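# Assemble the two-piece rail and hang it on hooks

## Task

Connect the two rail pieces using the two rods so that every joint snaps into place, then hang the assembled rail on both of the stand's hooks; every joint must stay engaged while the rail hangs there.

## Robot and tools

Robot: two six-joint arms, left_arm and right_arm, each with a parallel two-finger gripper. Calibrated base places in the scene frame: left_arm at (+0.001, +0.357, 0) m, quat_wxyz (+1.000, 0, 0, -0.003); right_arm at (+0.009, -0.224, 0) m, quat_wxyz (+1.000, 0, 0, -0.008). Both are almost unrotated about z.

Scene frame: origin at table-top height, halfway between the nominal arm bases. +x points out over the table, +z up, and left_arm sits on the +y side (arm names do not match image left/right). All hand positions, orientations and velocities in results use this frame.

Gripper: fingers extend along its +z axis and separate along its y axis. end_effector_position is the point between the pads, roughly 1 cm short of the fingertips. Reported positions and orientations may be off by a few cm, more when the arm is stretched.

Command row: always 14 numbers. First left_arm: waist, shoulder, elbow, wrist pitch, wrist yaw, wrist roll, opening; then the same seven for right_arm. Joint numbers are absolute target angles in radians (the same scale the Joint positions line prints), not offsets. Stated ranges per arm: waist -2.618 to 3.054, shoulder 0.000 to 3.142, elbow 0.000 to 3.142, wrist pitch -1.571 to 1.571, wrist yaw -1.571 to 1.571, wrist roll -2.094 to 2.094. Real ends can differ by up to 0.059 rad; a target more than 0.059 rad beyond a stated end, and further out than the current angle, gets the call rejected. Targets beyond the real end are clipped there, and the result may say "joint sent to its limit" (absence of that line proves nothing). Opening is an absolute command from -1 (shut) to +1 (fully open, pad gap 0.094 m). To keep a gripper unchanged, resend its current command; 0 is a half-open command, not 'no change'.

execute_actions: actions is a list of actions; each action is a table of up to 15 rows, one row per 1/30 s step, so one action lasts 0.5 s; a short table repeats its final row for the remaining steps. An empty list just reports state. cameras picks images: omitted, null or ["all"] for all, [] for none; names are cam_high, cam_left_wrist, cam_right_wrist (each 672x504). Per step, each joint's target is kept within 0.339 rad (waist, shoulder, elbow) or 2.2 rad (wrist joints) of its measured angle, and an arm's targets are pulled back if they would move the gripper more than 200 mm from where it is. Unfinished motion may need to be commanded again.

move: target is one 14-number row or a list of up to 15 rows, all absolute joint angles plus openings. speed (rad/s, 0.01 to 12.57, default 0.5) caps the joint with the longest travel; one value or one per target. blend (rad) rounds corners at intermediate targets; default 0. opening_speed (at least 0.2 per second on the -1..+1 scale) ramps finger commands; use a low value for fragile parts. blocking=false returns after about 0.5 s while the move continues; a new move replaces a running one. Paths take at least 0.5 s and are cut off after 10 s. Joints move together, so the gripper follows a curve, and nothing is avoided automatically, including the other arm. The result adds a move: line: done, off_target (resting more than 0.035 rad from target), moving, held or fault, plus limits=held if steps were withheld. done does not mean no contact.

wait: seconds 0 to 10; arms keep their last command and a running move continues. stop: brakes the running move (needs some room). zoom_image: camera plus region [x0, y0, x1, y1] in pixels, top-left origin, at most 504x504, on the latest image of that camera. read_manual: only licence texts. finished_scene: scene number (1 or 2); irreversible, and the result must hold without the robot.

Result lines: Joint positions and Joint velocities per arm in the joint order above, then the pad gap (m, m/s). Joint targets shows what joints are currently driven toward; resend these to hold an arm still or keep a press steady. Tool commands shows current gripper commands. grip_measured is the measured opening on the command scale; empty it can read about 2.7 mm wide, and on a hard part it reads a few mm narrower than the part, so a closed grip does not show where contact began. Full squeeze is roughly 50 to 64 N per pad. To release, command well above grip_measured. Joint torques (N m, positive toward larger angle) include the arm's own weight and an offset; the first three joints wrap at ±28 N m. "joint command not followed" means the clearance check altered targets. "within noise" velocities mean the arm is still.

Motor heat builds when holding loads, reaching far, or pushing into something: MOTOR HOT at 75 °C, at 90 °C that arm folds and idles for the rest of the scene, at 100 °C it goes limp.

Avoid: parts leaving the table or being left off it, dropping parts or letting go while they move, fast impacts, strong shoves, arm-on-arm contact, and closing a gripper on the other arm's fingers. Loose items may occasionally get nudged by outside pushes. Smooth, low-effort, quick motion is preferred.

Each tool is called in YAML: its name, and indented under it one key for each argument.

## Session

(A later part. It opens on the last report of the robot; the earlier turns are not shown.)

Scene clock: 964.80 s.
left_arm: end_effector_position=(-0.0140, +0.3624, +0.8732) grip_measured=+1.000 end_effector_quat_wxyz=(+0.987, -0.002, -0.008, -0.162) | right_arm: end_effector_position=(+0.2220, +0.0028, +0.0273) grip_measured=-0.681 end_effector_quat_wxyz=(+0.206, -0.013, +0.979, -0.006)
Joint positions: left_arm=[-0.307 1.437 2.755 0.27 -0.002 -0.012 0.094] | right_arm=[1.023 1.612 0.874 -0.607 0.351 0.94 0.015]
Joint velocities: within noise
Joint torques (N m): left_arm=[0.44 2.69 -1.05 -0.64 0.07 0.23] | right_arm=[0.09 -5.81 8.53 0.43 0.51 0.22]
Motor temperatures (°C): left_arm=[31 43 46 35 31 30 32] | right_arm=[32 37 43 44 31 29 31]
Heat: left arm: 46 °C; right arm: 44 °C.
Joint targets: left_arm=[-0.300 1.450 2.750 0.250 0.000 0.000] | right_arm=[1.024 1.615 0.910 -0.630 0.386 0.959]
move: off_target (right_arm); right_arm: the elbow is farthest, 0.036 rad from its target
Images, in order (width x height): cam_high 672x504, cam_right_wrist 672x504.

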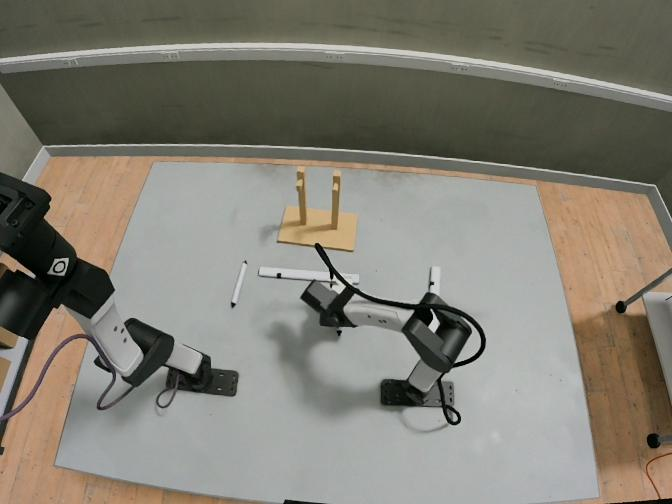

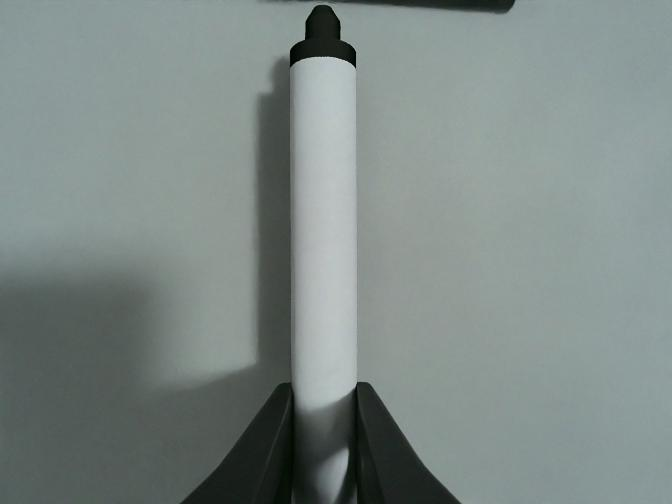

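move:
  target:
    - [-0.644, 1.565, 1.768, -1.338, 0.0, 0.6, 1.0, 0.6, 1.40, 0.86, -0.68, 0.30, 0.60, -0.9]
    - [-0.644, 2.255, 2.064, -1.385, 0.0, 1.0, 1.0, 0.2, 1.25, 0.82, -0.76, 0.2, 0.3, -0.9]
  speed: 0.9
  blend: 0.1

Scene clock: 1097.03 s.
left_arm: end_effector_position=(+0.3448, +0.1026, +0.0694) grip_measured=+1.000 end_effector_quat_wxyz=(-0.027, +0.727, +0.686, +0.001) | right_arm: end_effector_position=(+0.2945, -0.2087, +0.0930) grip_measured=-0.681 end_effector_quat_wxyz=(+0.217, +0.086, +0.971, -0.053)
Joint positions: left_arm=[-0.635 2.263 2.015 -1.376 -0.011 0.986 0.094] | right_arm=[0.196 1.272 0.833 -0.733 0.214 0.314 0.015]
Joint velocities: within noise
Joint torques (N m): left_arm=[-0.53 -10.45 9.44 0.08 0.11 0.22] | right_arm=[-0.59 -5.82 4.83 0.69 -0.01 -0.15]
Motor temperatures (°C): left_arm=[31 42 44 34 31 30 32] | right_arm=[32 39 50 37 32 29 32]
Heat: left arm: 44 °C; right arm: 50 °C.
Joint targets: left_arm=[-0.639 2.270 2.051 -1.396 -0.009 1.000] | right_arm=[0.190 1.249 0.820 -0.760 0.199 0.300]
move: off_target (left_arm); left_arm: the elbow is farthest, 0.049 rad from its target

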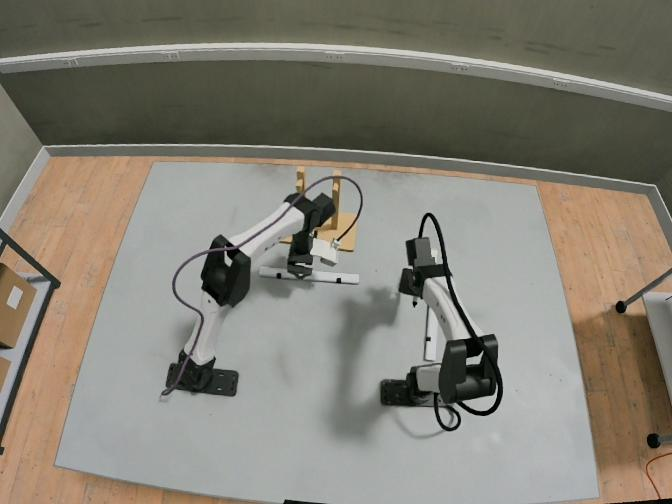

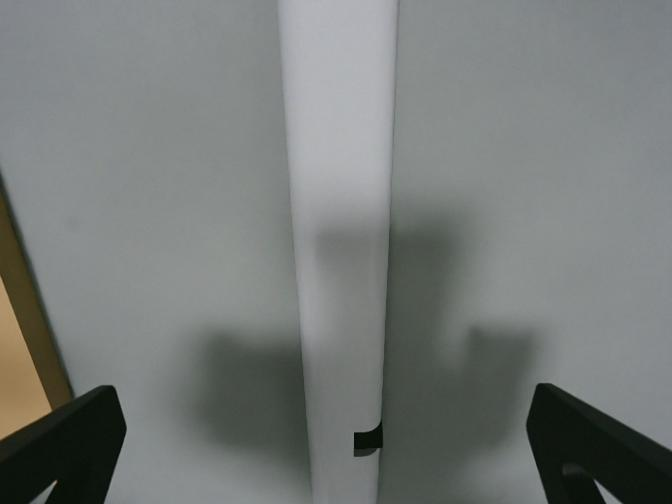

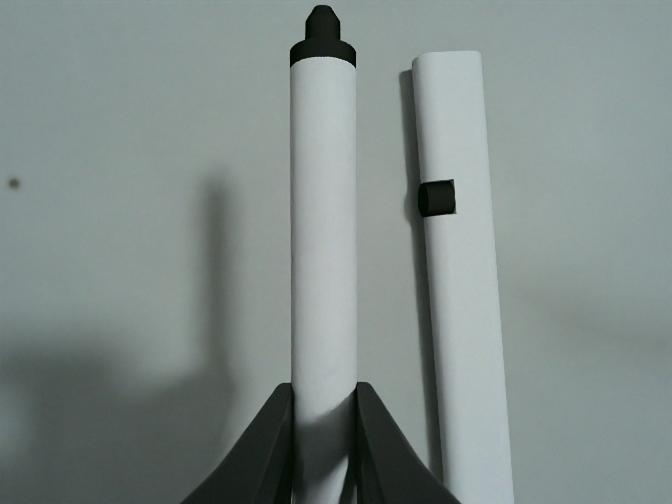

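move:
  target: [-0.661, 2.238, 1.885, -1.165, 0.009, 0.965, 0.3, 0.2, 1.25, 0.82, -0.76, 0.2, 0.3, -0.9]
  speed: 0.4
  cameras: ["cam_left_wrist"]

Scene clock: 1122.50 s.
left_arm: end_effector_position=(+0.3506, +0.0832, +0.0413) grip_measured=+0.302 end_effector_quat_wxyz=(+0.010, +0.732, +0.681, +0.006) | right_arm: end_effector_position=(+0.2945, -0.2087, +0.0930) grip_measured=-0.681 end_effector_quat_wxyz=(+0.217, +0.085, +0.971, -0.054)
Joint positions: left_arm=[-0.661 2.263 1.905 -1.192 -0.008 0.976 0.061] | right_arm=[0.196 1.272 0.833 -0.733 0.214 0.313 0.015]
Joint velocities: within noise
Joint torques (N m): left_arm=[-0.65 -13.18 4.93 0.66 0.26 -0.06] | right_arm=[0.34 -5.71 4.78 0.71 -0.05 -0.14]
Motor temperatures (°C): left_arm=[31 50 49 33 31 30 32] | right_arm=[32 40 47 36 31 29 32]
Heat: left arm: 50 °C; right arm: 47 °C.
Joint targets: left_arm=[-0.666 2.238 1.885 -1.165 0.008 0.964] | right_arm=[0.200 1.250 0.820 -0.759 0.200 0.299]
move: done
Images, in order (width x height): cam_left_wrist 672x504.

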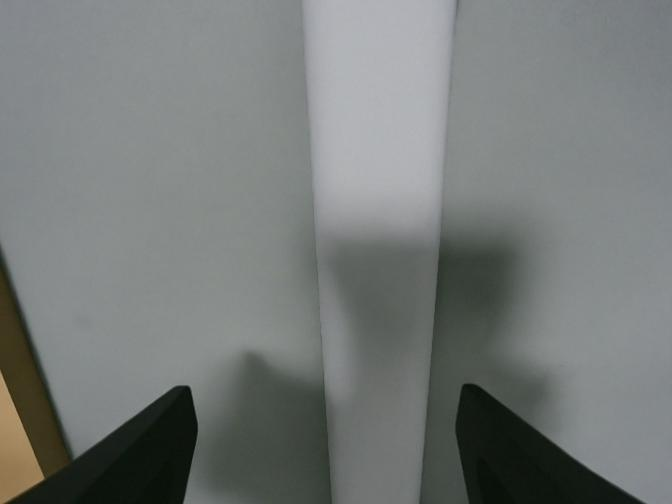

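move:
  target:
    - [-0.671, 2.240, 1.835, -1.115, 0.009, 0.957, 0.3, 0.2, 1.25, 0.82, -0.76, 0.2, 0.3, -0.9]
    - [-0.671, 2.252, 1.782, -1.066, 0.009, 0.957, 0.3, 0.2, 1.25, 0.82, -0.76, 0.2, 0.3, -0.9]
  speed: 0.3
  cameras: ["cam_left_wrist"]

Scene clock: 1150.17 s.
left_arm: end_effector_position=(+0.3462, +0.0866, +0.0154) grip_measured=+0.302 end_effector_quat_wxyz=(+0.008, +0.730, +0.683, +0.005) | right_arm: end_effector_position=(+0.2941, -0.2088, +0.0929) grip_measured=-0.681 end_effector_quat_wxyz=(+0.216, +0.085, +0.971, -0.054)
Joint positions: left_arm=[-0.661 2.263 1.801 -1.092 -0.008 0.97 0.061] | right_arm=[0.196 1.272 0.833 -0.735 0.214 0.313 0.015]
Joint velocities: within noise
Joint torques (N m): left_arm=[-0.79 -11.95 4.88 0.7 0.26 -0.05] | right_arm=[0.35 -5.71 4.78 0.7 -0.06 -0.14]
Motor temperatures (°C): left_arm=[31 59 49 33 31 30 32] | right_arm=[32 40 45 36 31 29 33]
Heat: left arm: 59 °C; right arm: 45 °C.
Joint targets: left_arm=[-0.668 2.252 1.781 -1.065 0.009 0.958] | right_arm=[0.200 1.250 0.820 -0.761 0.200 0.300]
move: done
Images, in order (width x height): cam_left_wrist 672x504.

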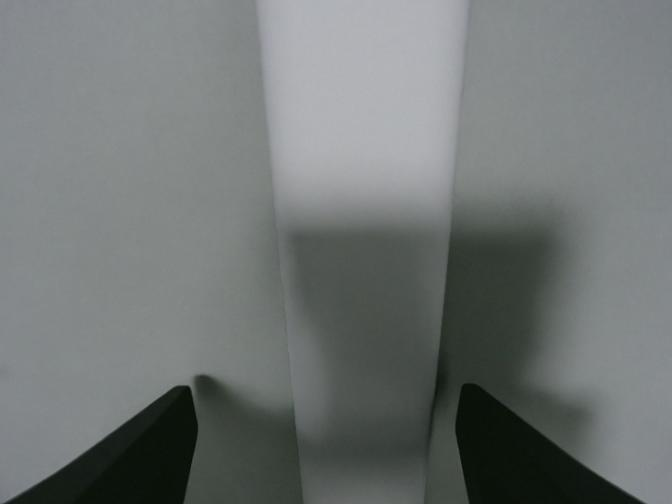

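move:
  target:
    - [-0.675, 2.252, 1.762, -1.047, 0.009, 0.957, 0.3, 0.2, 1.25, 0.82, -0.76, 0.2, 0.3, -0.9]
    - [-0.675, 2.252, 1.762, -1.047, 0.009, 0.957, -0.65, 0.2, 1.25, 0.82, -0.76, 0.2, 0.3, -0.9]
  speed: 0.3
  opening_speed: 0.8
  cameras: ["cam_left_wrist"]

Scene clock: 1160.17 s.
left_arm: end_effector_position=(+0.3437, +0.0845, +0.0113) grip_measured=-0.354 end_effector_quat_wxyz=(+0.009, +0.731, +0.682, +0.004) | right_arm: end_effector_position=(+0.2941, -0.2088, +0.0929) grip_measured=-0.681 end_effector_quat_wxyz=(+0.216, +0.085, +0.971, -0.054)
Joint positions: left_arm=[-0.667 2.263 1.784 -1.073 -0.005 0.966 0.03] | right_arm=[0.196 1.272 0.833 -0.735 0.214 0.313 0.015]
Joint velocities: within noise
Joint torques (N m): left_arm=[-0.77 -11.93 4.7 0.69 0.23 -0.04] | right_arm=[0.32 -5.72 4.78 0.71 -0.06 -0.14]
Motor temperatures (°C): left_arm=[31 61 49 33 31 30 32] | right_arm=[32 40 45 36 31 29 33]
Heat: left arm: 61 °C; right arm: 45 °C.
Joint targets: left_arm=[-0.674 2.252 1.763 -1.048 0.009 0.956] | right_arm=[0.200 1.250 0.820 -0.760 0.200 0.300]
move: done
Images, in order (width x height): cam_left_wrist 672x504.

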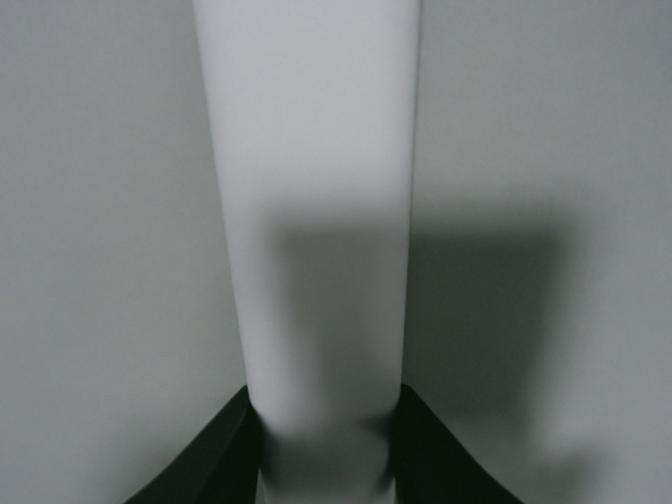

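move:
  target:
    - [-0.672, 2.225, 1.985, -1.31, 0.009, 0.957, -0.65, 0.2, 1.25, 0.82, -0.76, 0.2, 0.3, -0.9]
    - [-0.655, 1.84, 1.42, -1.13, 0.0, -0.595, -0.65, 0.2, 1.25, 0.82, -0.76, 0.2, 0.3, -0.9]
  speed: 0.8
  blend: 0.08

Scene clock: 1189.60 s.
left_arm: end_effector_position=(+0.2666, +0.1444, +0.0654) grip_measured=-0.355 end_effector_quat_wxyz=(-0.015, +0.051, +0.999, +0.007) | right_arm: end_effector_position=(+0.2941, -0.2088, +0.0929) grip_measured=-0.681 end_effector_quat_wxyz=(+0.216, +0.085, +0.971, -0.054)
Joint positions: left_arm=[-0.666 1.887 1.434 -1.152 0.006 -0.571 0.03] | right_arm=[0.196 1.272 0.833 -0.735 0.214 0.313 0.015]
Joint velocities: within noise
Joint torques (N m): left_arm=[0.46 -12.19 5.16 0.55 0.07 -0.09] | right_arm=[0.32 -5.7 4.77 0.71 -0.06 -0.14]
Motor temperatures (°C): left_arm=[31 65 49 33 31 30 34] | right_arm=[32 41 44 35 31 29 33]
Heat: left arm: 65 °C; right arm: 44 °C.
Joint targets: left_arm=[-0.659 1.839 1.419 -1.130 0.011 -0.584] | right_arm=[0.200 1.250 0.820 -0.760 0.200 0.300]
move: off_target (left_arm); left_arm: the shoulder is farthest, 0.047 rad from its target

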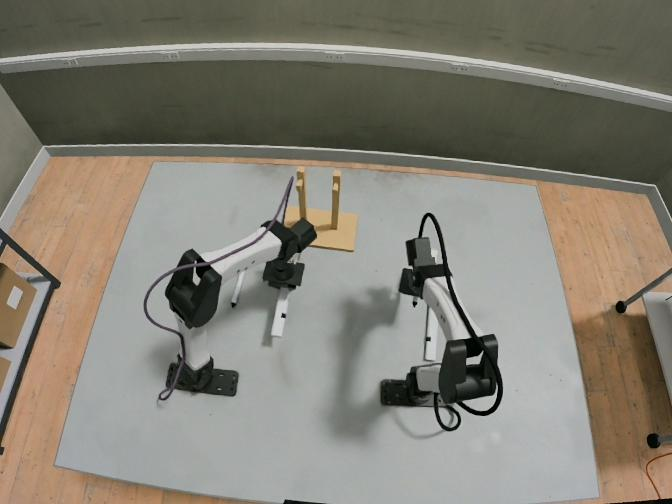

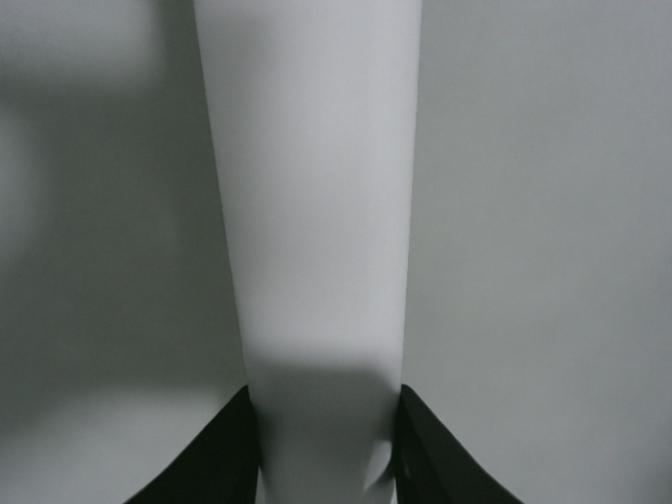

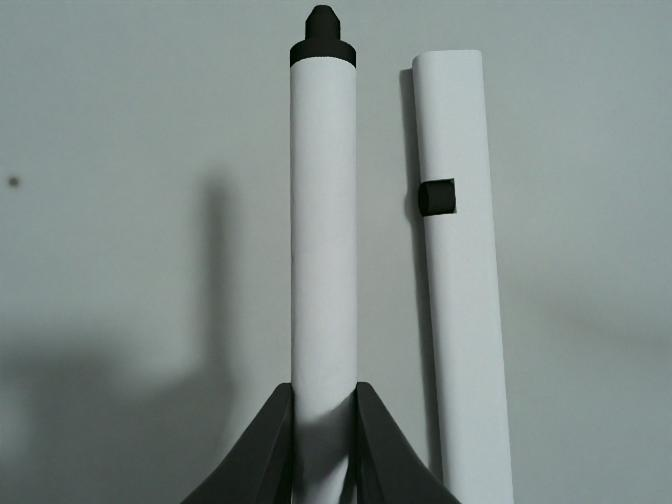

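move:
  target: [-0.652, 1.885, 1.240, -0.878, 0.0, -0.625, -0.65, 0.2, 1.25, 0.82, -0.76, 0.2, 0.3, -0.9]
  speed: 0.4
  cameras: ["cam_left_wrist", "cam_high"]

Scene clock: 1237.87 s.
left_arm: end_effector_position=(+0.2693, +0.1449, +0.0219) grip_measured=-0.355 end_effector_quat_wxyz=(+0.010, +0.027, +1.000, -0.011) | right_arm: end_effector_position=(+0.2941, -0.2088, +0.0929) grip_measured=-0.681 end_effector_quat_wxyz=(+0.216, +0.085, +0.971, -0.054)
Joint positions: left_arm=[-0.659 1.887 1.253 -0.908 0.006 -0.612 0.03] | right_arm=[0.196 1.272 0.833 -0.735 0.214 0.313 0.015]
Joint velocities: within noise
Joint torques (N m): left_arm=[0.44 -8.24 5.18 0.77 -0.04 -0.07] | right_arm=[0.32 -5.72 4.78 0.71 -0.06 -0.13]
Motor temperatures (°C): left_arm=[31 66 49 33 31 30 35] | right_arm=[32 41 43 35 31 29 33]
Heat: left arm: 66 °C; right arm: 43 °C.
Joint targets: left_arm=[-0.653 1.885 1.240 -0.878 0.000 -0.625] | right_arm=[0.200 1.250 0.820 -0.760 0.200 0.300]
move: done
Images, in order (width x height): cam_high 672x504, cam_left_wrist 672x504.

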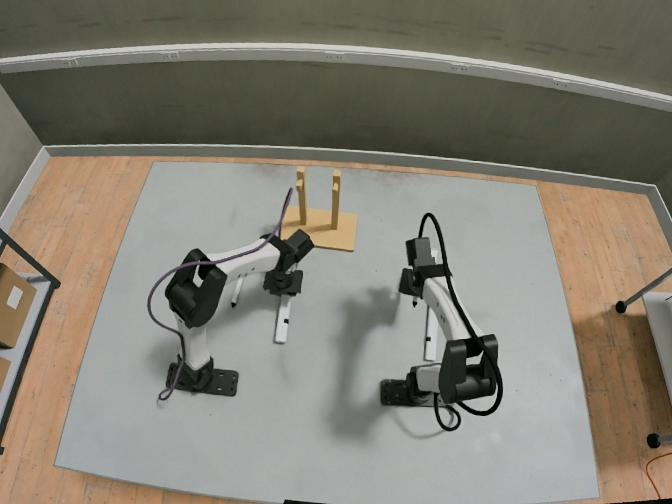

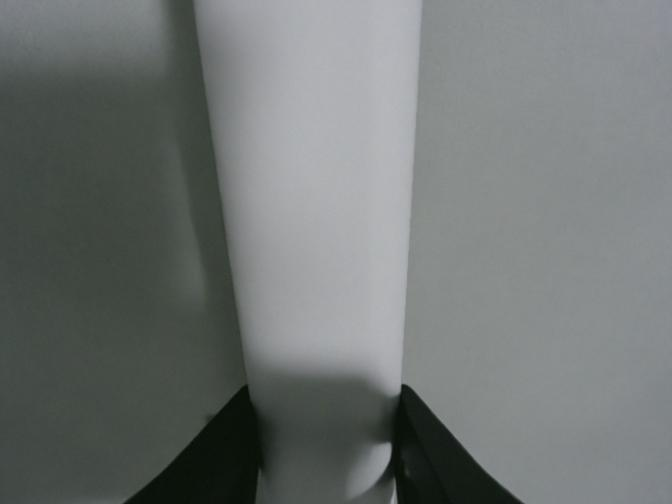

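move:
  target: [-0.650, 1.915, 1.214, -0.840, 0.0, -0.625, -0.65, 0.2, 1.25, 0.82, -0.76, 0.2, 0.3, -0.9]
  speed: 0.3
  cameras: ["cam_left_wrist"]

Scene clock: 1245.23 s.
left_arm: end_effector_position=(+0.2679, +0.1474, +0.0107) grip_measured=-0.355 end_effector_quat_wxyz=(+0.005, +0.025, +1.000, -0.007) | right_arm: end_effector_position=(+0.2941, -0.2088, +0.0929) grip_measured=-0.681 end_effector_quat_wxyz=(+0.216, +0.085, +0.971, -0.054)
Joint positions: left_arm=[-0.656 1.905 1.23 -0.879 0.006 -0.614 0.03] | right_arm=[0.196 1.272 0.833 -0.735 0.214 0.313 0.015]
Joint velocities: within noise
Joint torques (N m): left_arm=[0.49 -7.25 4.92 0.82 -0.04 -0.06] | right_arm=[0.34 -5.71 4.77 0.71 -0.06 -0.14]
Motor temperatures (°C): left_arm=[31 64 49 33 31 30 35] | right_arm=[32 41 43 35 31 29 33]
Heat: left arm: 64 °C; right arm: 43 °C.
Joint targets: left_arm=[-0.650 1.916 1.215 -0.841 0.000 -0.626] | right_arm=[0.200 1.250 0.820 -0.760 0.200 0.300]
move: off_target (left_arm); left_arm: the wrist pitch is farthest, 0.039 rad from its target
Images, in order (width x height): cam_left_wrist 672x504.

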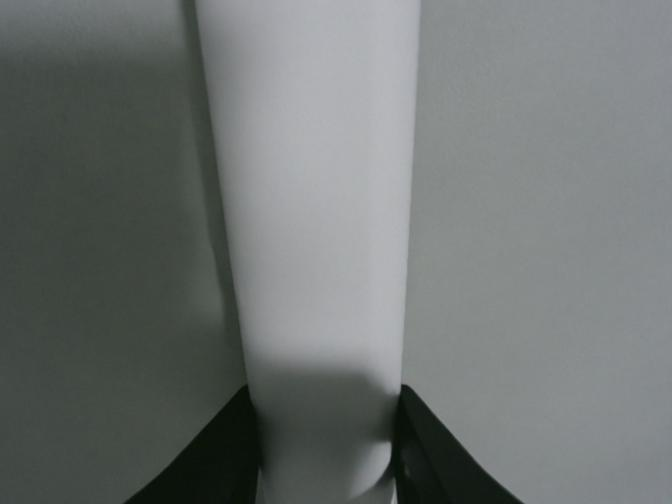

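move:
  target:
    - [-0.650, 1.915, 1.214, -0.840, 0.0, -0.625, 0.2, 0.2, 1.25, 0.82, -0.76, 0.2, 0.3, -0.9]
    - [-0.65, 1.83, 1.43, -1.10, 0.0, -0.6, 0.2, 0.2, 1.25, 0.82, -0.76, 0.2, 0.3, -0.9]
    - [-0.5, 1.5, 2.2, -0.6, 0.0, -0.3, 0.2, 0.5, 1.33, 0.80, -0.71, -0.1, -0.3, -0.9]
    - [-0.3, 1.42, 2.75, 0.2, 0.0, 0.0, 0.2, 0.757, 1.35, 0.79, -0.70, -0.345, -0.81, -0.9]
  speed: 0.8
  blend: 0.05
  opening_speed: 1.5

Scene clock: 1277.77 s.
left_arm: end_effector_position=(-0.0348, +0.3677, +0.8713) grip_measured=+0.198 end_effector_quat_wxyz=(+0.986, +0.003, +0.000, -0.167) | right_arm: end_effector_position=(+0.1721, -0.0018, +0.0676) grip_measured=-0.681 end_effector_quat_wxyz=(-0.147, +0.693, -0.690, -0.147)
Joint positions: left_arm=[-0.307 1.395 2.77 0.194 0.006 -0.023 0.056] | right_arm=[0.765 1.346 0.802 -0.735 -0.303 -0.781 0.015]
Joint velocities: within noise
Joint torques (N m): left_arm=[0.46 3.23 -1.5 -0.23 -0.02 0.22] | right_arm=[0.39 -3.86 4.55 1.07 -0.56 -0.21]
Motor temperatures (°C): left_arm=[31 60 48 34 31 30 35] | right_arm=[32 40 43 35 31 29 33]
Heat: left arm: 60 °C; right arm: 43 °C.
Joint targets: left_arm=[-0.300 1.406 2.763 0.212 0.000 -0.009] | right_arm=[0.770 1.350 0.790 -0.700 -0.335 -0.799]
move: off_target (right_arm); blend cut to 0 rad at target 1; right_arm: the wrist yaw is farthest, 0.042 rad from its target

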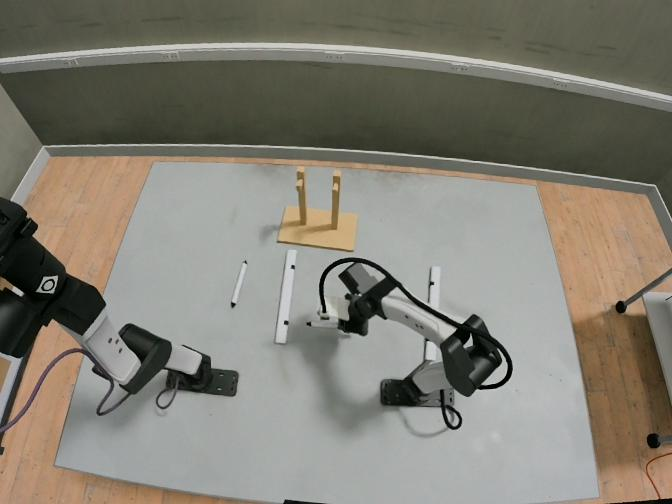

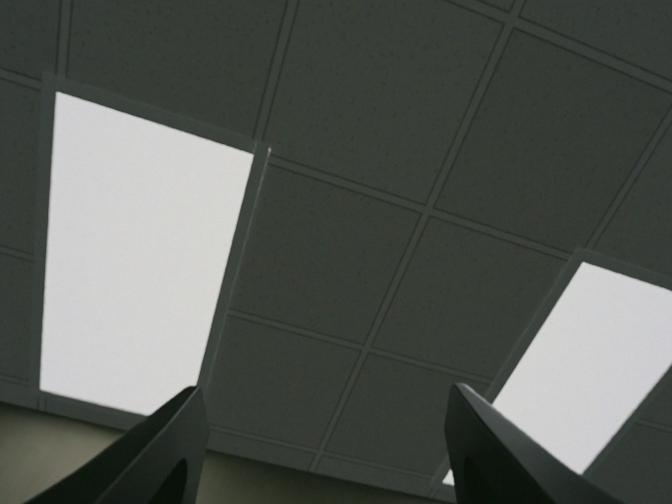

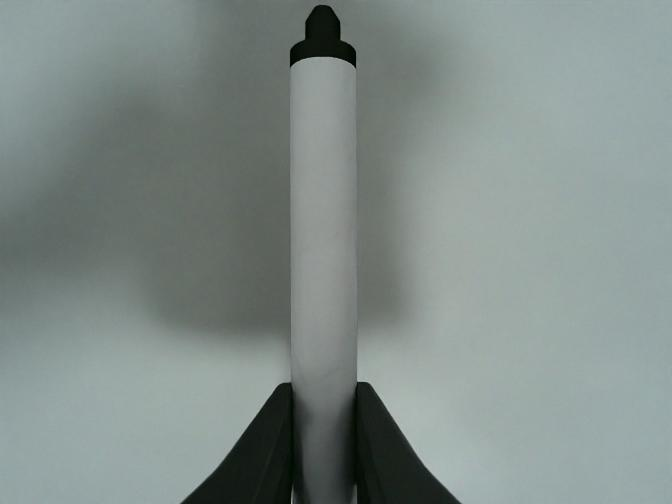

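zoom_image:
  camera: "cam_high"
  region: [260, 240, 380, 360]

Scaled by 4.200.

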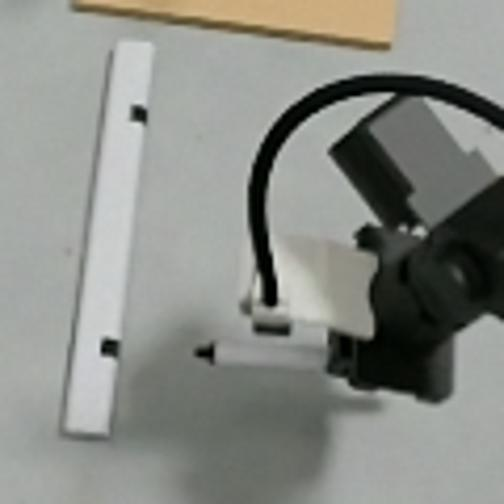

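move:
  target: [-0.3, 1.42, 2.75, 0.2, 0.0, 0.0, 0.2, 0.866, 1.492, 0.755, -0.462, -0.252, -0.660, -0.9]
  speed: 0.4

Scene clock: 1308.80 s.
left_arm: end_effector_position=(-0.0186, +0.3625, +0.8721) grip_measured=+0.198 end_effector_quat_wxyz=(+0.987, +0.005, +0.013, -0.163) | right_arm: end_effector_position=(+0.1737, +0.0291, +0.0314) grip_measured=-0.681 end_effector_quat_wxyz=(-0.148, +0.689, -0.695, -0.143)
Joint positions: left_arm=[-0.307 1.41 2.759 0.194 0.006 -0.014 0.056] | right_arm=[0.86 1.491 0.765 -0.521 -0.263 -0.673 0.015]
Joint velocities: within noise
Joint torques (N m): left_arm=[0.46 2.93 -1.55 -0.29 -0.02 0.23] | right_arm=[0.51 -5.04 4.4 1.33 -0.08 0.19]
Motor temperatures (°C): left_arm=[31 54 45 32 31 30 34] | right_arm=[32 39 43 36 31 29 33]
Heat: left arm: 54 °C; right arm: 43 °C.
Joint targets: left_arm=[-0.300 1.421 2.750 0.200 0.000 0.000] | right_arm=[0.866 1.493 0.755 -0.462 -0.251 -0.660]
move: off_target (right_arm); right_arm: the wrist pitch is farthest, 0.059 rad from its target

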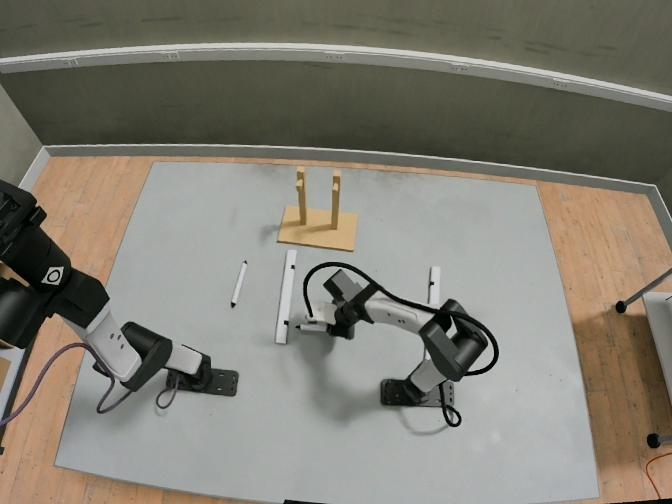

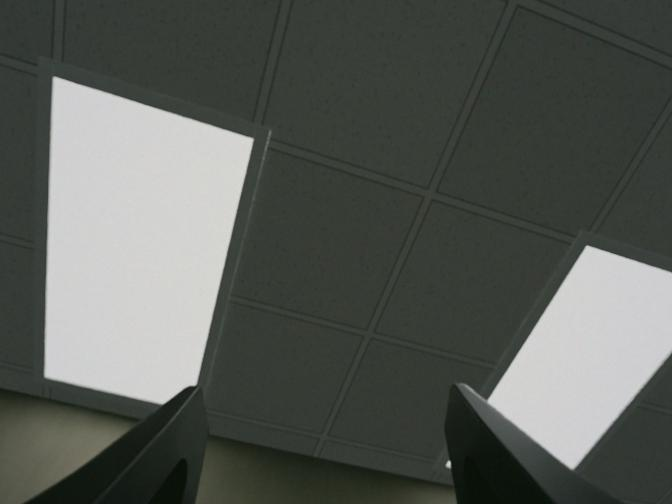

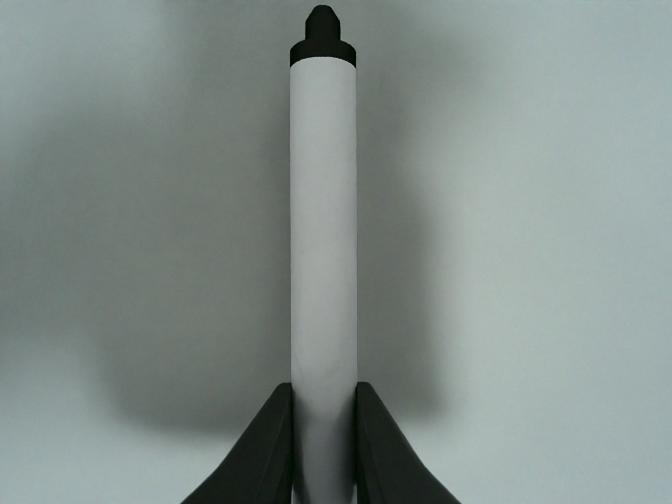

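zoom_image:
  camera: "cam_high"
  region: [265, 245, 345, 355]

Scaled by 4.582.

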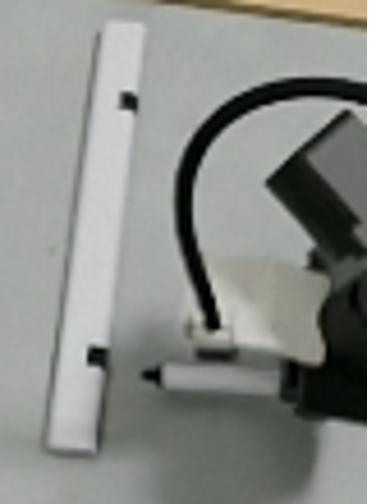

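move:
  target: [-0.3, 1.42, 2.75, 0.2, 0.0, 0.0, 0.2, 0.803, 1.570, 0.738, -0.374, -0.330, -0.755, -0.9]
  speed: 0.3
  cameras: ["cam_high", "cam_right_wrist"]

zoom_image:
  camera: "cam_high"
  region: [265, 245, 345, 355]

Scene clock: 1343.77 s.
left_arm: end_effector_position=(-0.0186, +0.3625, +0.8721) grip_measured=+0.198 end_effector_quat_wxyz=(+0.987, +0.005, +0.013, -0.163) | right_arm: end_effector_position=(+0.1911, +0.0286, +0.0155) grip_measured=-0.681 end_effector_quat_wxyz=(-0.158, +0.690, -0.690, -0.151)
Joint positions: left_arm=[-0.307 1.41 2.759 0.194 0.006 -0.014 0.056] | right_arm=[0.797 1.563 0.752 -0.431 -0.3 -0.738 0.015]
Joint velocities: within noise
Joint torques (N m): left_arm=[0.47 2.82 -1.58 -0.29 -0.02 0.23] | right_arm=[-0.61 -5.16 3.88 1.33 -0.52 -0.2]
Motor temperatures (°C): left_arm=[31 51 44 32 31 30 34] | right_arm=[32 39 42 38 31 29 33]
Heat: left arm: 51 °C; right arm: 42 °C.
Joint targets: left_arm=[-0.300 1.420 2.750 0.200 0.000 0.000] | right_arm=[0.791 1.569 0.738 -0.374 -0.330 -0.755]
move: off_target (right_arm); right_arm: the wrist pitch is farthest, 0.057 rad from its target
Images, in order (width x height): cam_high 672x504, cam_right_wrist 672x504.

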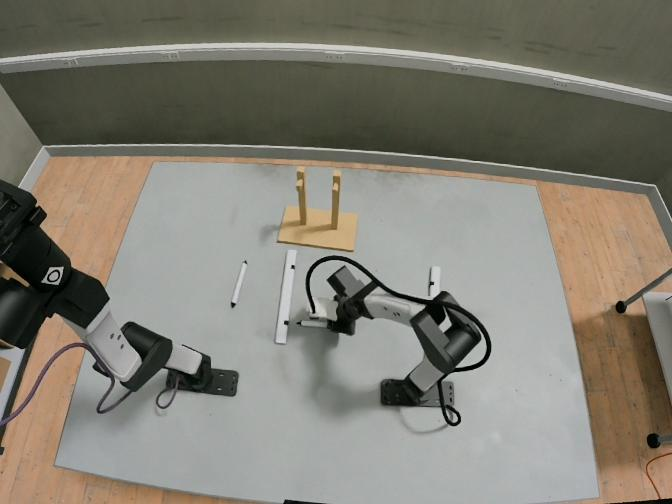

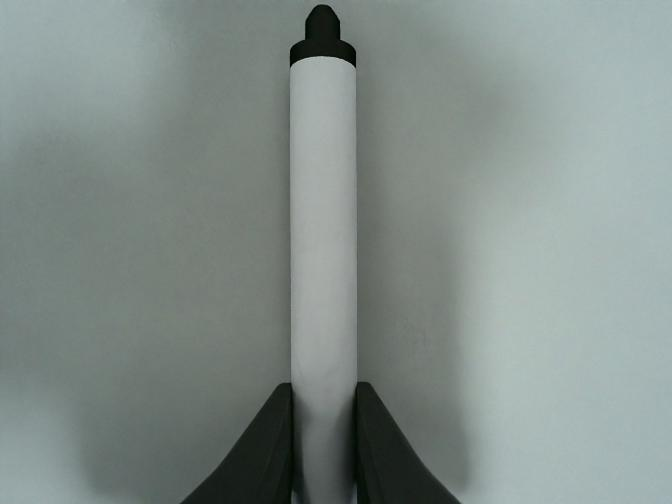

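Scaled by 4.582.

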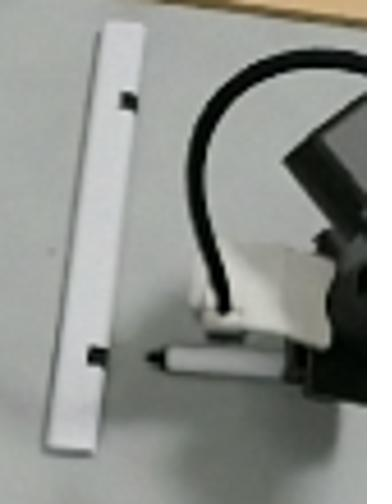

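move:
  target:
    - [-0.5, 1.45, 2.0, -0.7, 0.05, -0.4, -0.95, 0.803, 1.570, 0.738, -0.374, -0.330, -0.755, -0.9]
    - [-0.645, 1.350, 0.972, -1.11, 0.130, -0.68, -0.95, 0.803, 1.570, 0.738, -0.374, -0.330, -0.755, -0.9]
  speed: 0.9
  blend: 0.1
  opening_speed: 1.5

Scene clock: 1388.63 s.
left_arm: end_effector_position=(+0.1776, +0.2007, +0.0859) grip_measured=-0.948 end_effector_quat_wxyz=(-0.008, -0.009, +0.998, -0.063) | right_arm: end_effector_position=(+0.1910, +0.0285, +0.0151) grip_measured=-0.681 end_effector_quat_wxyz=(-0.158, +0.690, -0.690, -0.151)
Joint positions: left_arm=[-0.638 1.384 0.974 -1.096 0.11 -0.667 0.002] | right_arm=[0.797 1.565 0.752 -0.431 -0.3 -0.739 0.015]
Joint velocities: within noise
Joint torques (N m): left_arm=[-0.66 -5.91 5.33 0.32 0.18 -0.06] | right_arm=[0.49 -5.07 3.9 1.34 -0.51 -0.19]
Motor temperatures (°C): left_arm=[31 49 44 32 31 30 34] | right_arm=[32 40 41 39 31 29 34]
Heat: left arm: 49 °C; right arm: 41 °C.
Joint targets: left_arm=[-0.644 1.363 0.958 -1.121 0.120 -0.680] | right_arm=[0.803 1.571 0.738 -0.374 -0.330 -0.756]
move: off_target (right_arm); right_arm: the wrist pitch is farthest, 0.057 rad from its target

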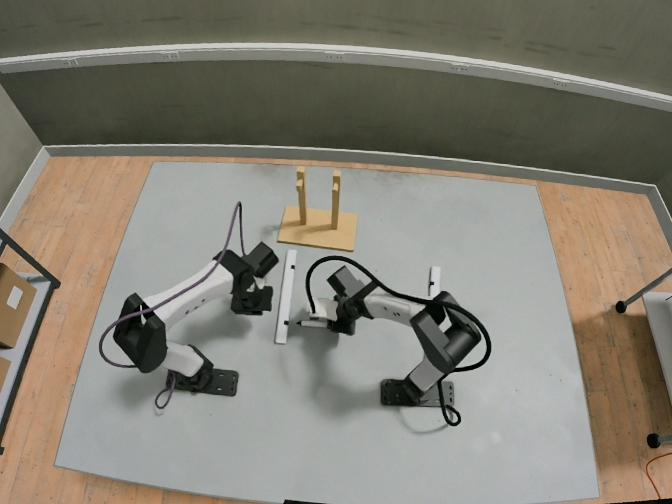

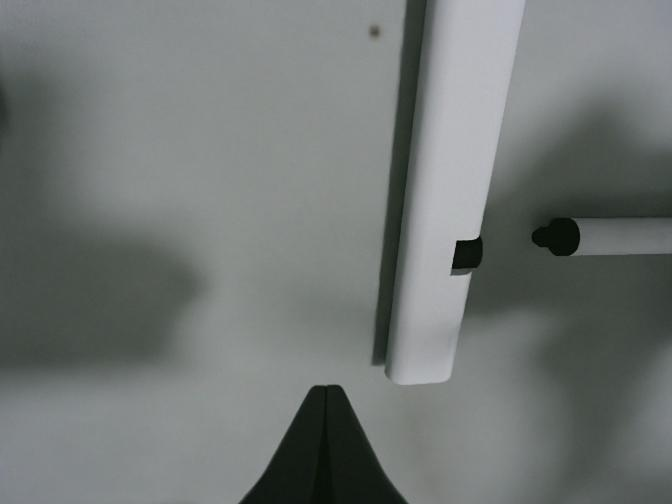

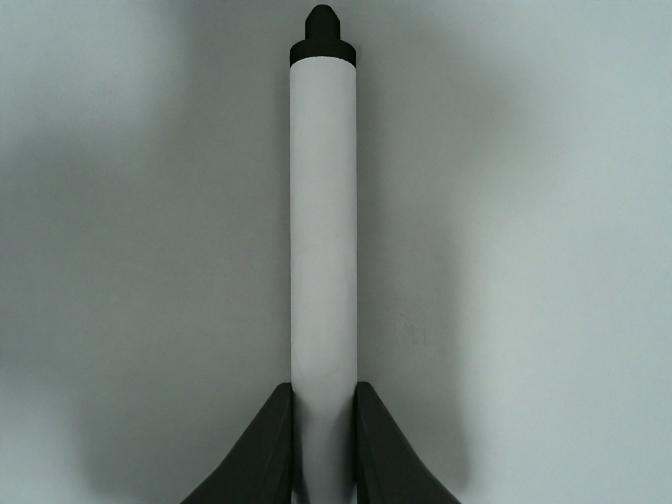

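zoom_image:
  camera: "cam_left_wrist"
  region: [380, 180, 620, 330]

Scaled by 2.100.

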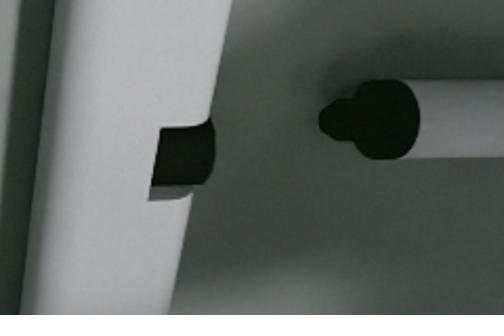

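move:
  target: [-0.645, 1.350, 0.972, -1.11, 0.130, -0.68, -0.95, 0.822, 1.569, 0.725, -0.367, -0.330, -0.703, -0.9]
  speed: 0.2
  cameras: ["cam_left_wrist"]

zoom_image:
  camera: "cam_left_wrist"
  region: [380, 180, 620, 330]

Scene clock: 1492.27 s.
left_arm: end_effector_position=(+0.1766, +0.1995, +0.0887) grip_measured=-0.948 end_effector_quat_wxyz=(-0.007, -0.009, +0.997, -0.070) | right_arm: end_effector_position=(+0.1878, +0.0328, +0.0147) grip_measured=-0.681 end_effector_quat_wxyz=(-0.161, +0.688, -0.691, -0.155)
Joint positions: left_arm=[-0.638 1.372 0.974 -1.098 0.119 -0.667 0.002] | right_arm=[0.813 1.563 0.742 -0.409 -0.303 -0.716 0.015]
Joint velocities: within noise
Joint torques (N m): left_arm=[-0.81 -5.87 6.54 0.46 0.19 -0.06] | right_arm=[0.73 -5.26 3.67 1.23 -0.47 0.22]
Motor temperatures (°C): left_arm=[31 53 47 31 31 30 33] | right_arm=[31 40 40 41 31 29 34]
Heat: left arm: 53 °C; right arm: 41 °C.
Joint targets: left_arm=[-0.645 1.350 0.972 -1.111 0.130 -0.679] | right_arm=[0.821 1.567 0.726 -0.366 -0.329 -0.702]
move: off_target (right_arm); right_arm: the wrist pitch is farthest, 0.042 rad from its target
Images, in order (width x height): cam_left_wrist 672x504.

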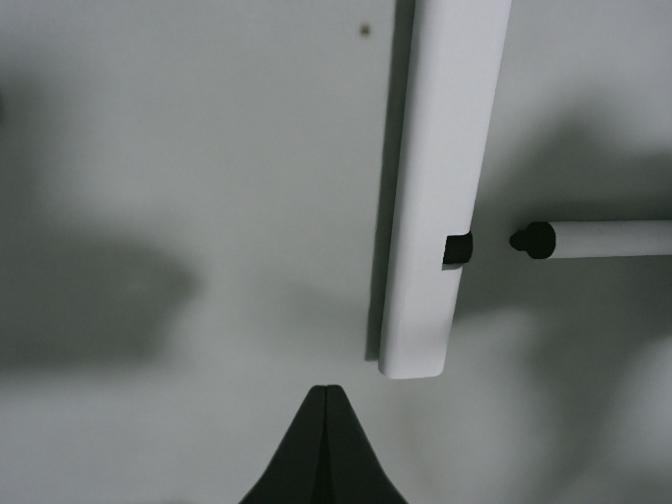

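Scaled by 2.100.

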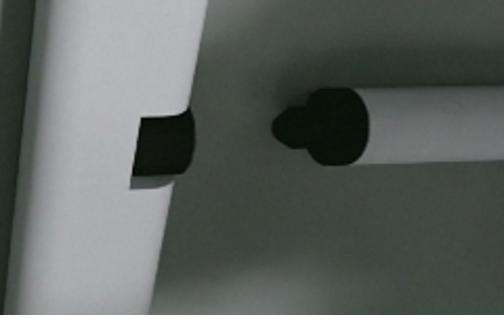

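move:
  target: [-0.645, 1.350, 0.972, -1.11, 0.130, -0.68, -0.95, 0.836, 1.577, 0.718, -0.357, -0.330, -0.689, -0.9]
  speed: 0.2
  cameras: ["cam_left_wrist"]

zoom_image:
  camera: "cam_left_wrist"
  region: [380, 180, 620, 330]

Scene clock: 1506.70 s.
left_arm: end_effector_position=(+0.1766, +0.1995, +0.0887) grip_measured=-0.948 end_effector_quat_wxyz=(-0.007, -0.009, +0.997, -0.070) | right_arm: end_effector_position=(+0.1851, +0.0364, +0.0145) grip_measured=-0.681 end_effector_quat_wxyz=(-0.164, +0.688, -0.689, -0.158)
Joint positions: left_arm=[-0.638 1.372 0.974 -1.098 0.119 -0.667 0.002] | right_arm=[0.826 1.563 0.738 -0.396 -0.304 -0.704 0.015]
Joint velocities: within noise
Joint torques (N m): left_arm=[-0.8 -5.9 6.54 0.46 0.19 -0.05] | right_arm=[0.85 -4.45 3.32 1.22 -0.48 0.18]
Motor temperatures (°C): left_arm=[31 52 48 31 31 30 33] | right_arm=[31 40 40 40 31 29 34]
Heat: left arm: 52 °C; right arm: 40 °C.
Joint targets: left_arm=[-0.645 1.350 0.972 -1.110 0.130 -0.680] | right_arm=[0.837 1.577 0.718 -0.357 -0.331 -0.689]
move: off_target (right_arm); right_arm: the wrist pitch is farthest, 0.039 rad from its target
Images, in order (width x height): cam_left_wrist 672x504.

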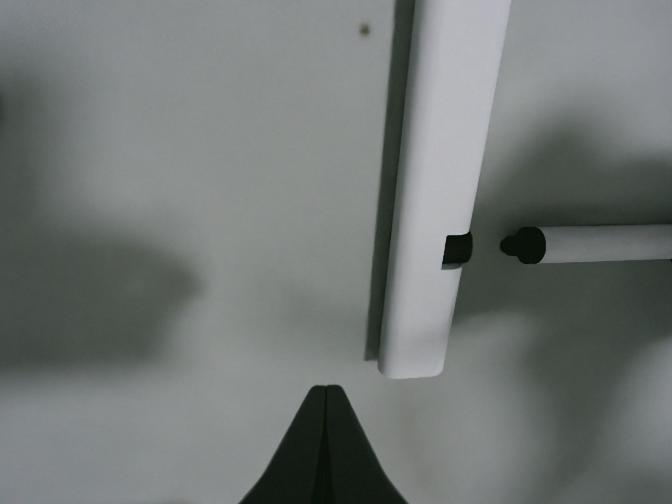

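Scaled by 2.100.

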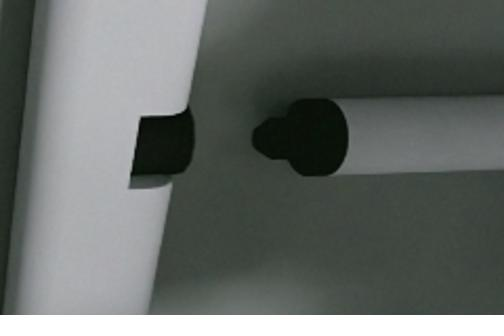

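move:
  target: [-0.645, 1.350, 0.972, -1.11, 0.130, -0.68, -0.95, 0.844, 1.583, 0.708, -0.343, -0.330, -0.680, -0.9]
  speed: 0.2
  cameras: ["cam_left_wrist", "cam_high"]

zoom_image:
  camera: "cam_left_wrist"
  region: [380, 180, 620, 330]

zoom_image:
  camera: "cam_high"
  region: [265, 290, 325, 350]

Scene clock: 1515.90 s.
left_arm: end_effector_position=(+0.1766, +0.1995, +0.0887) grip_measured=-0.948 end_effector_quat_wxyz=(-0.007, -0.010, +0.997, -0.070) | right_arm: end_effector_position=(+0.1847, +0.0389, +0.0143) grip_measured=-0.681 end_effector_quat_wxyz=(-0.168, +0.687, -0.689, -0.160)
Joint positions: left_arm=[-0.638 1.372 0.974 -1.098 0.119 -0.669 0.002] | right_arm=[0.833 1.563 0.732 -0.377 -0.304 -0.695 0.015]
Joint velocities: within noise
Joint torques (N m): left_arm=[-0.83 -5.89 6.57 0.46 0.18 -0.06] | right_arm=[0.92 -3.99 2.91 1.27 -0.45 0.18]
Motor temperatures (°C): left_arm=[31 52 49 31 31 30 33] | right_arm=[31 40 40 40 31 29 34]
Heat: left arm: 52 °C; right arm: 40 °C.
Joint targets: left_arm=[-0.645 1.350 0.972 -1.110 0.130 -0.681] | right_arm=[0.844 1.583 0.708 -0.342 -0.329 -0.680]
move: done
Images, in order (width x height): cam_high 672x504, cam_left_wrist 672x504.

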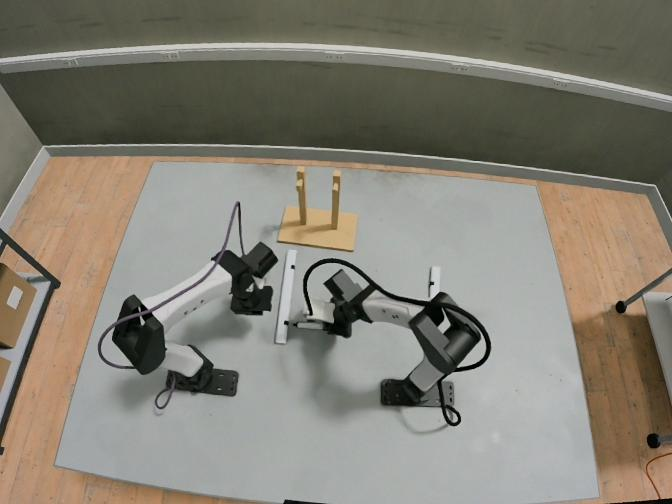

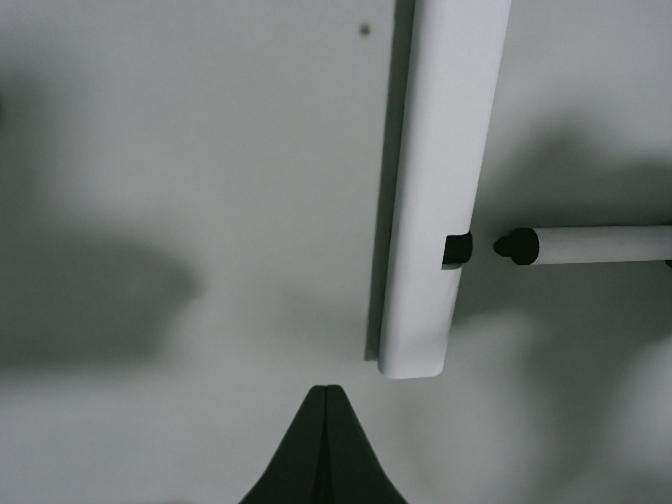

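Scaled by 2.100.

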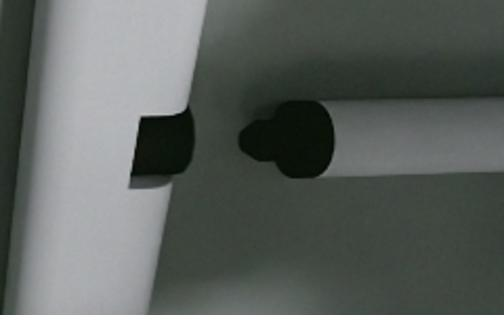

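Scaled by 8.400.

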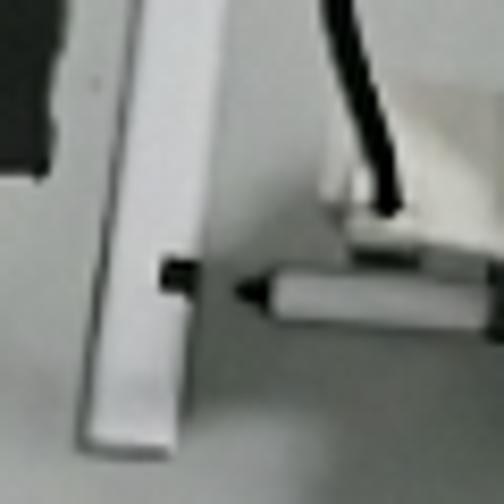

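move:
  target: [-0.883, 1.120, 0.830, -1.155, 0.110, -0.865, -0.95, 0.844, 1.583, 0.708, -0.343, -0.330, -0.680, -0.9]
  speed: 0.6
  cameras: ["cam_left_wrist"]

zoom_image:
  camera: "cam_left_wrist"
  region: [380, 150, 620, 300]

Scene clock: 1536.10 s.
left_arm: end_effector_position=(+0.1119, +0.1896, +0.1015) grip_measured=-0.948 end_effector_quat_wxyz=(+0.008, +0.021, +0.995, -0.101) | right_arm: end_effector_position=(+0.1847, +0.0389, +0.0143) grip_measured=-0.681 end_effector_quat_wxyz=(-0.168, +0.687, -0.689, -0.160)
Joint positions: left_arm=[-0.877 1.131 0.853 -1.127 0.119 -0.851 0.002] | right_arm=[0.833 1.563 0.732 -0.377 -0.304 -0.695 0.015]
Joint velocities: within noise
Joint torques (N m): left_arm=[-0.73 -3.26 5.04 0.49 -0.01 -0.05] | right_arm=[0.99 -3.97 2.96 1.19 -0.47 0.19]
Motor temperatures (°C): left_arm=[31 51 49 31 31 30 33] | right_arm=[31 39 39 39 31 29 34]
Heat: left arm: 51 °C; right arm: 39 °C.
Joint targets: left_arm=[-0.884 1.120 0.830 -1.155 0.110 -0.864] | right_arm=[0.844 1.583 0.708 -0.343 -0.330 -0.680]
move: done
Images, in order (width x height): cam_left_wrist 672x504.

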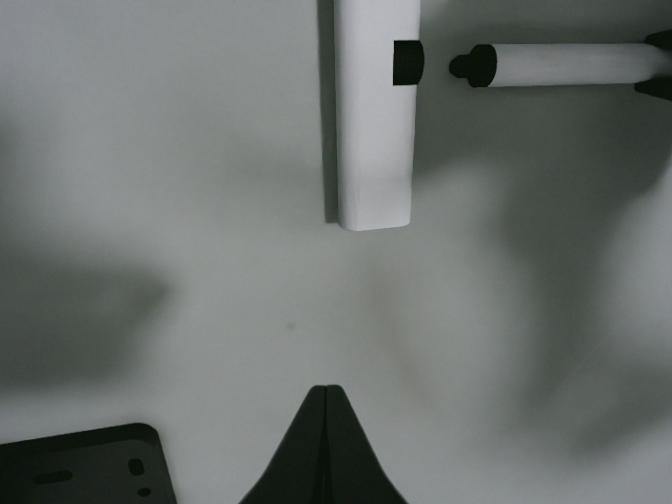

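Scaled by 2.100.

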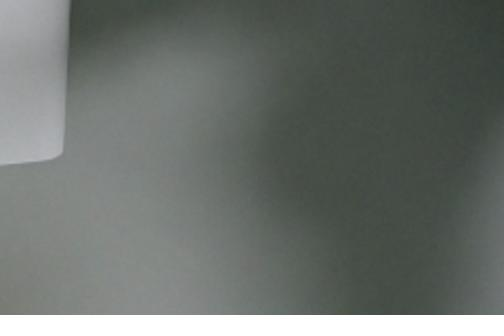

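zoom_image:
  camera: "cam_left_wrist"
  region: [320, 0, 560, 150]

Scaled by 2.100.

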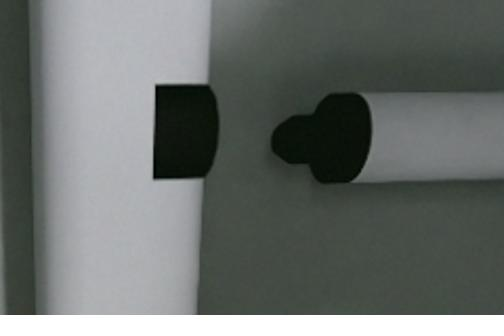

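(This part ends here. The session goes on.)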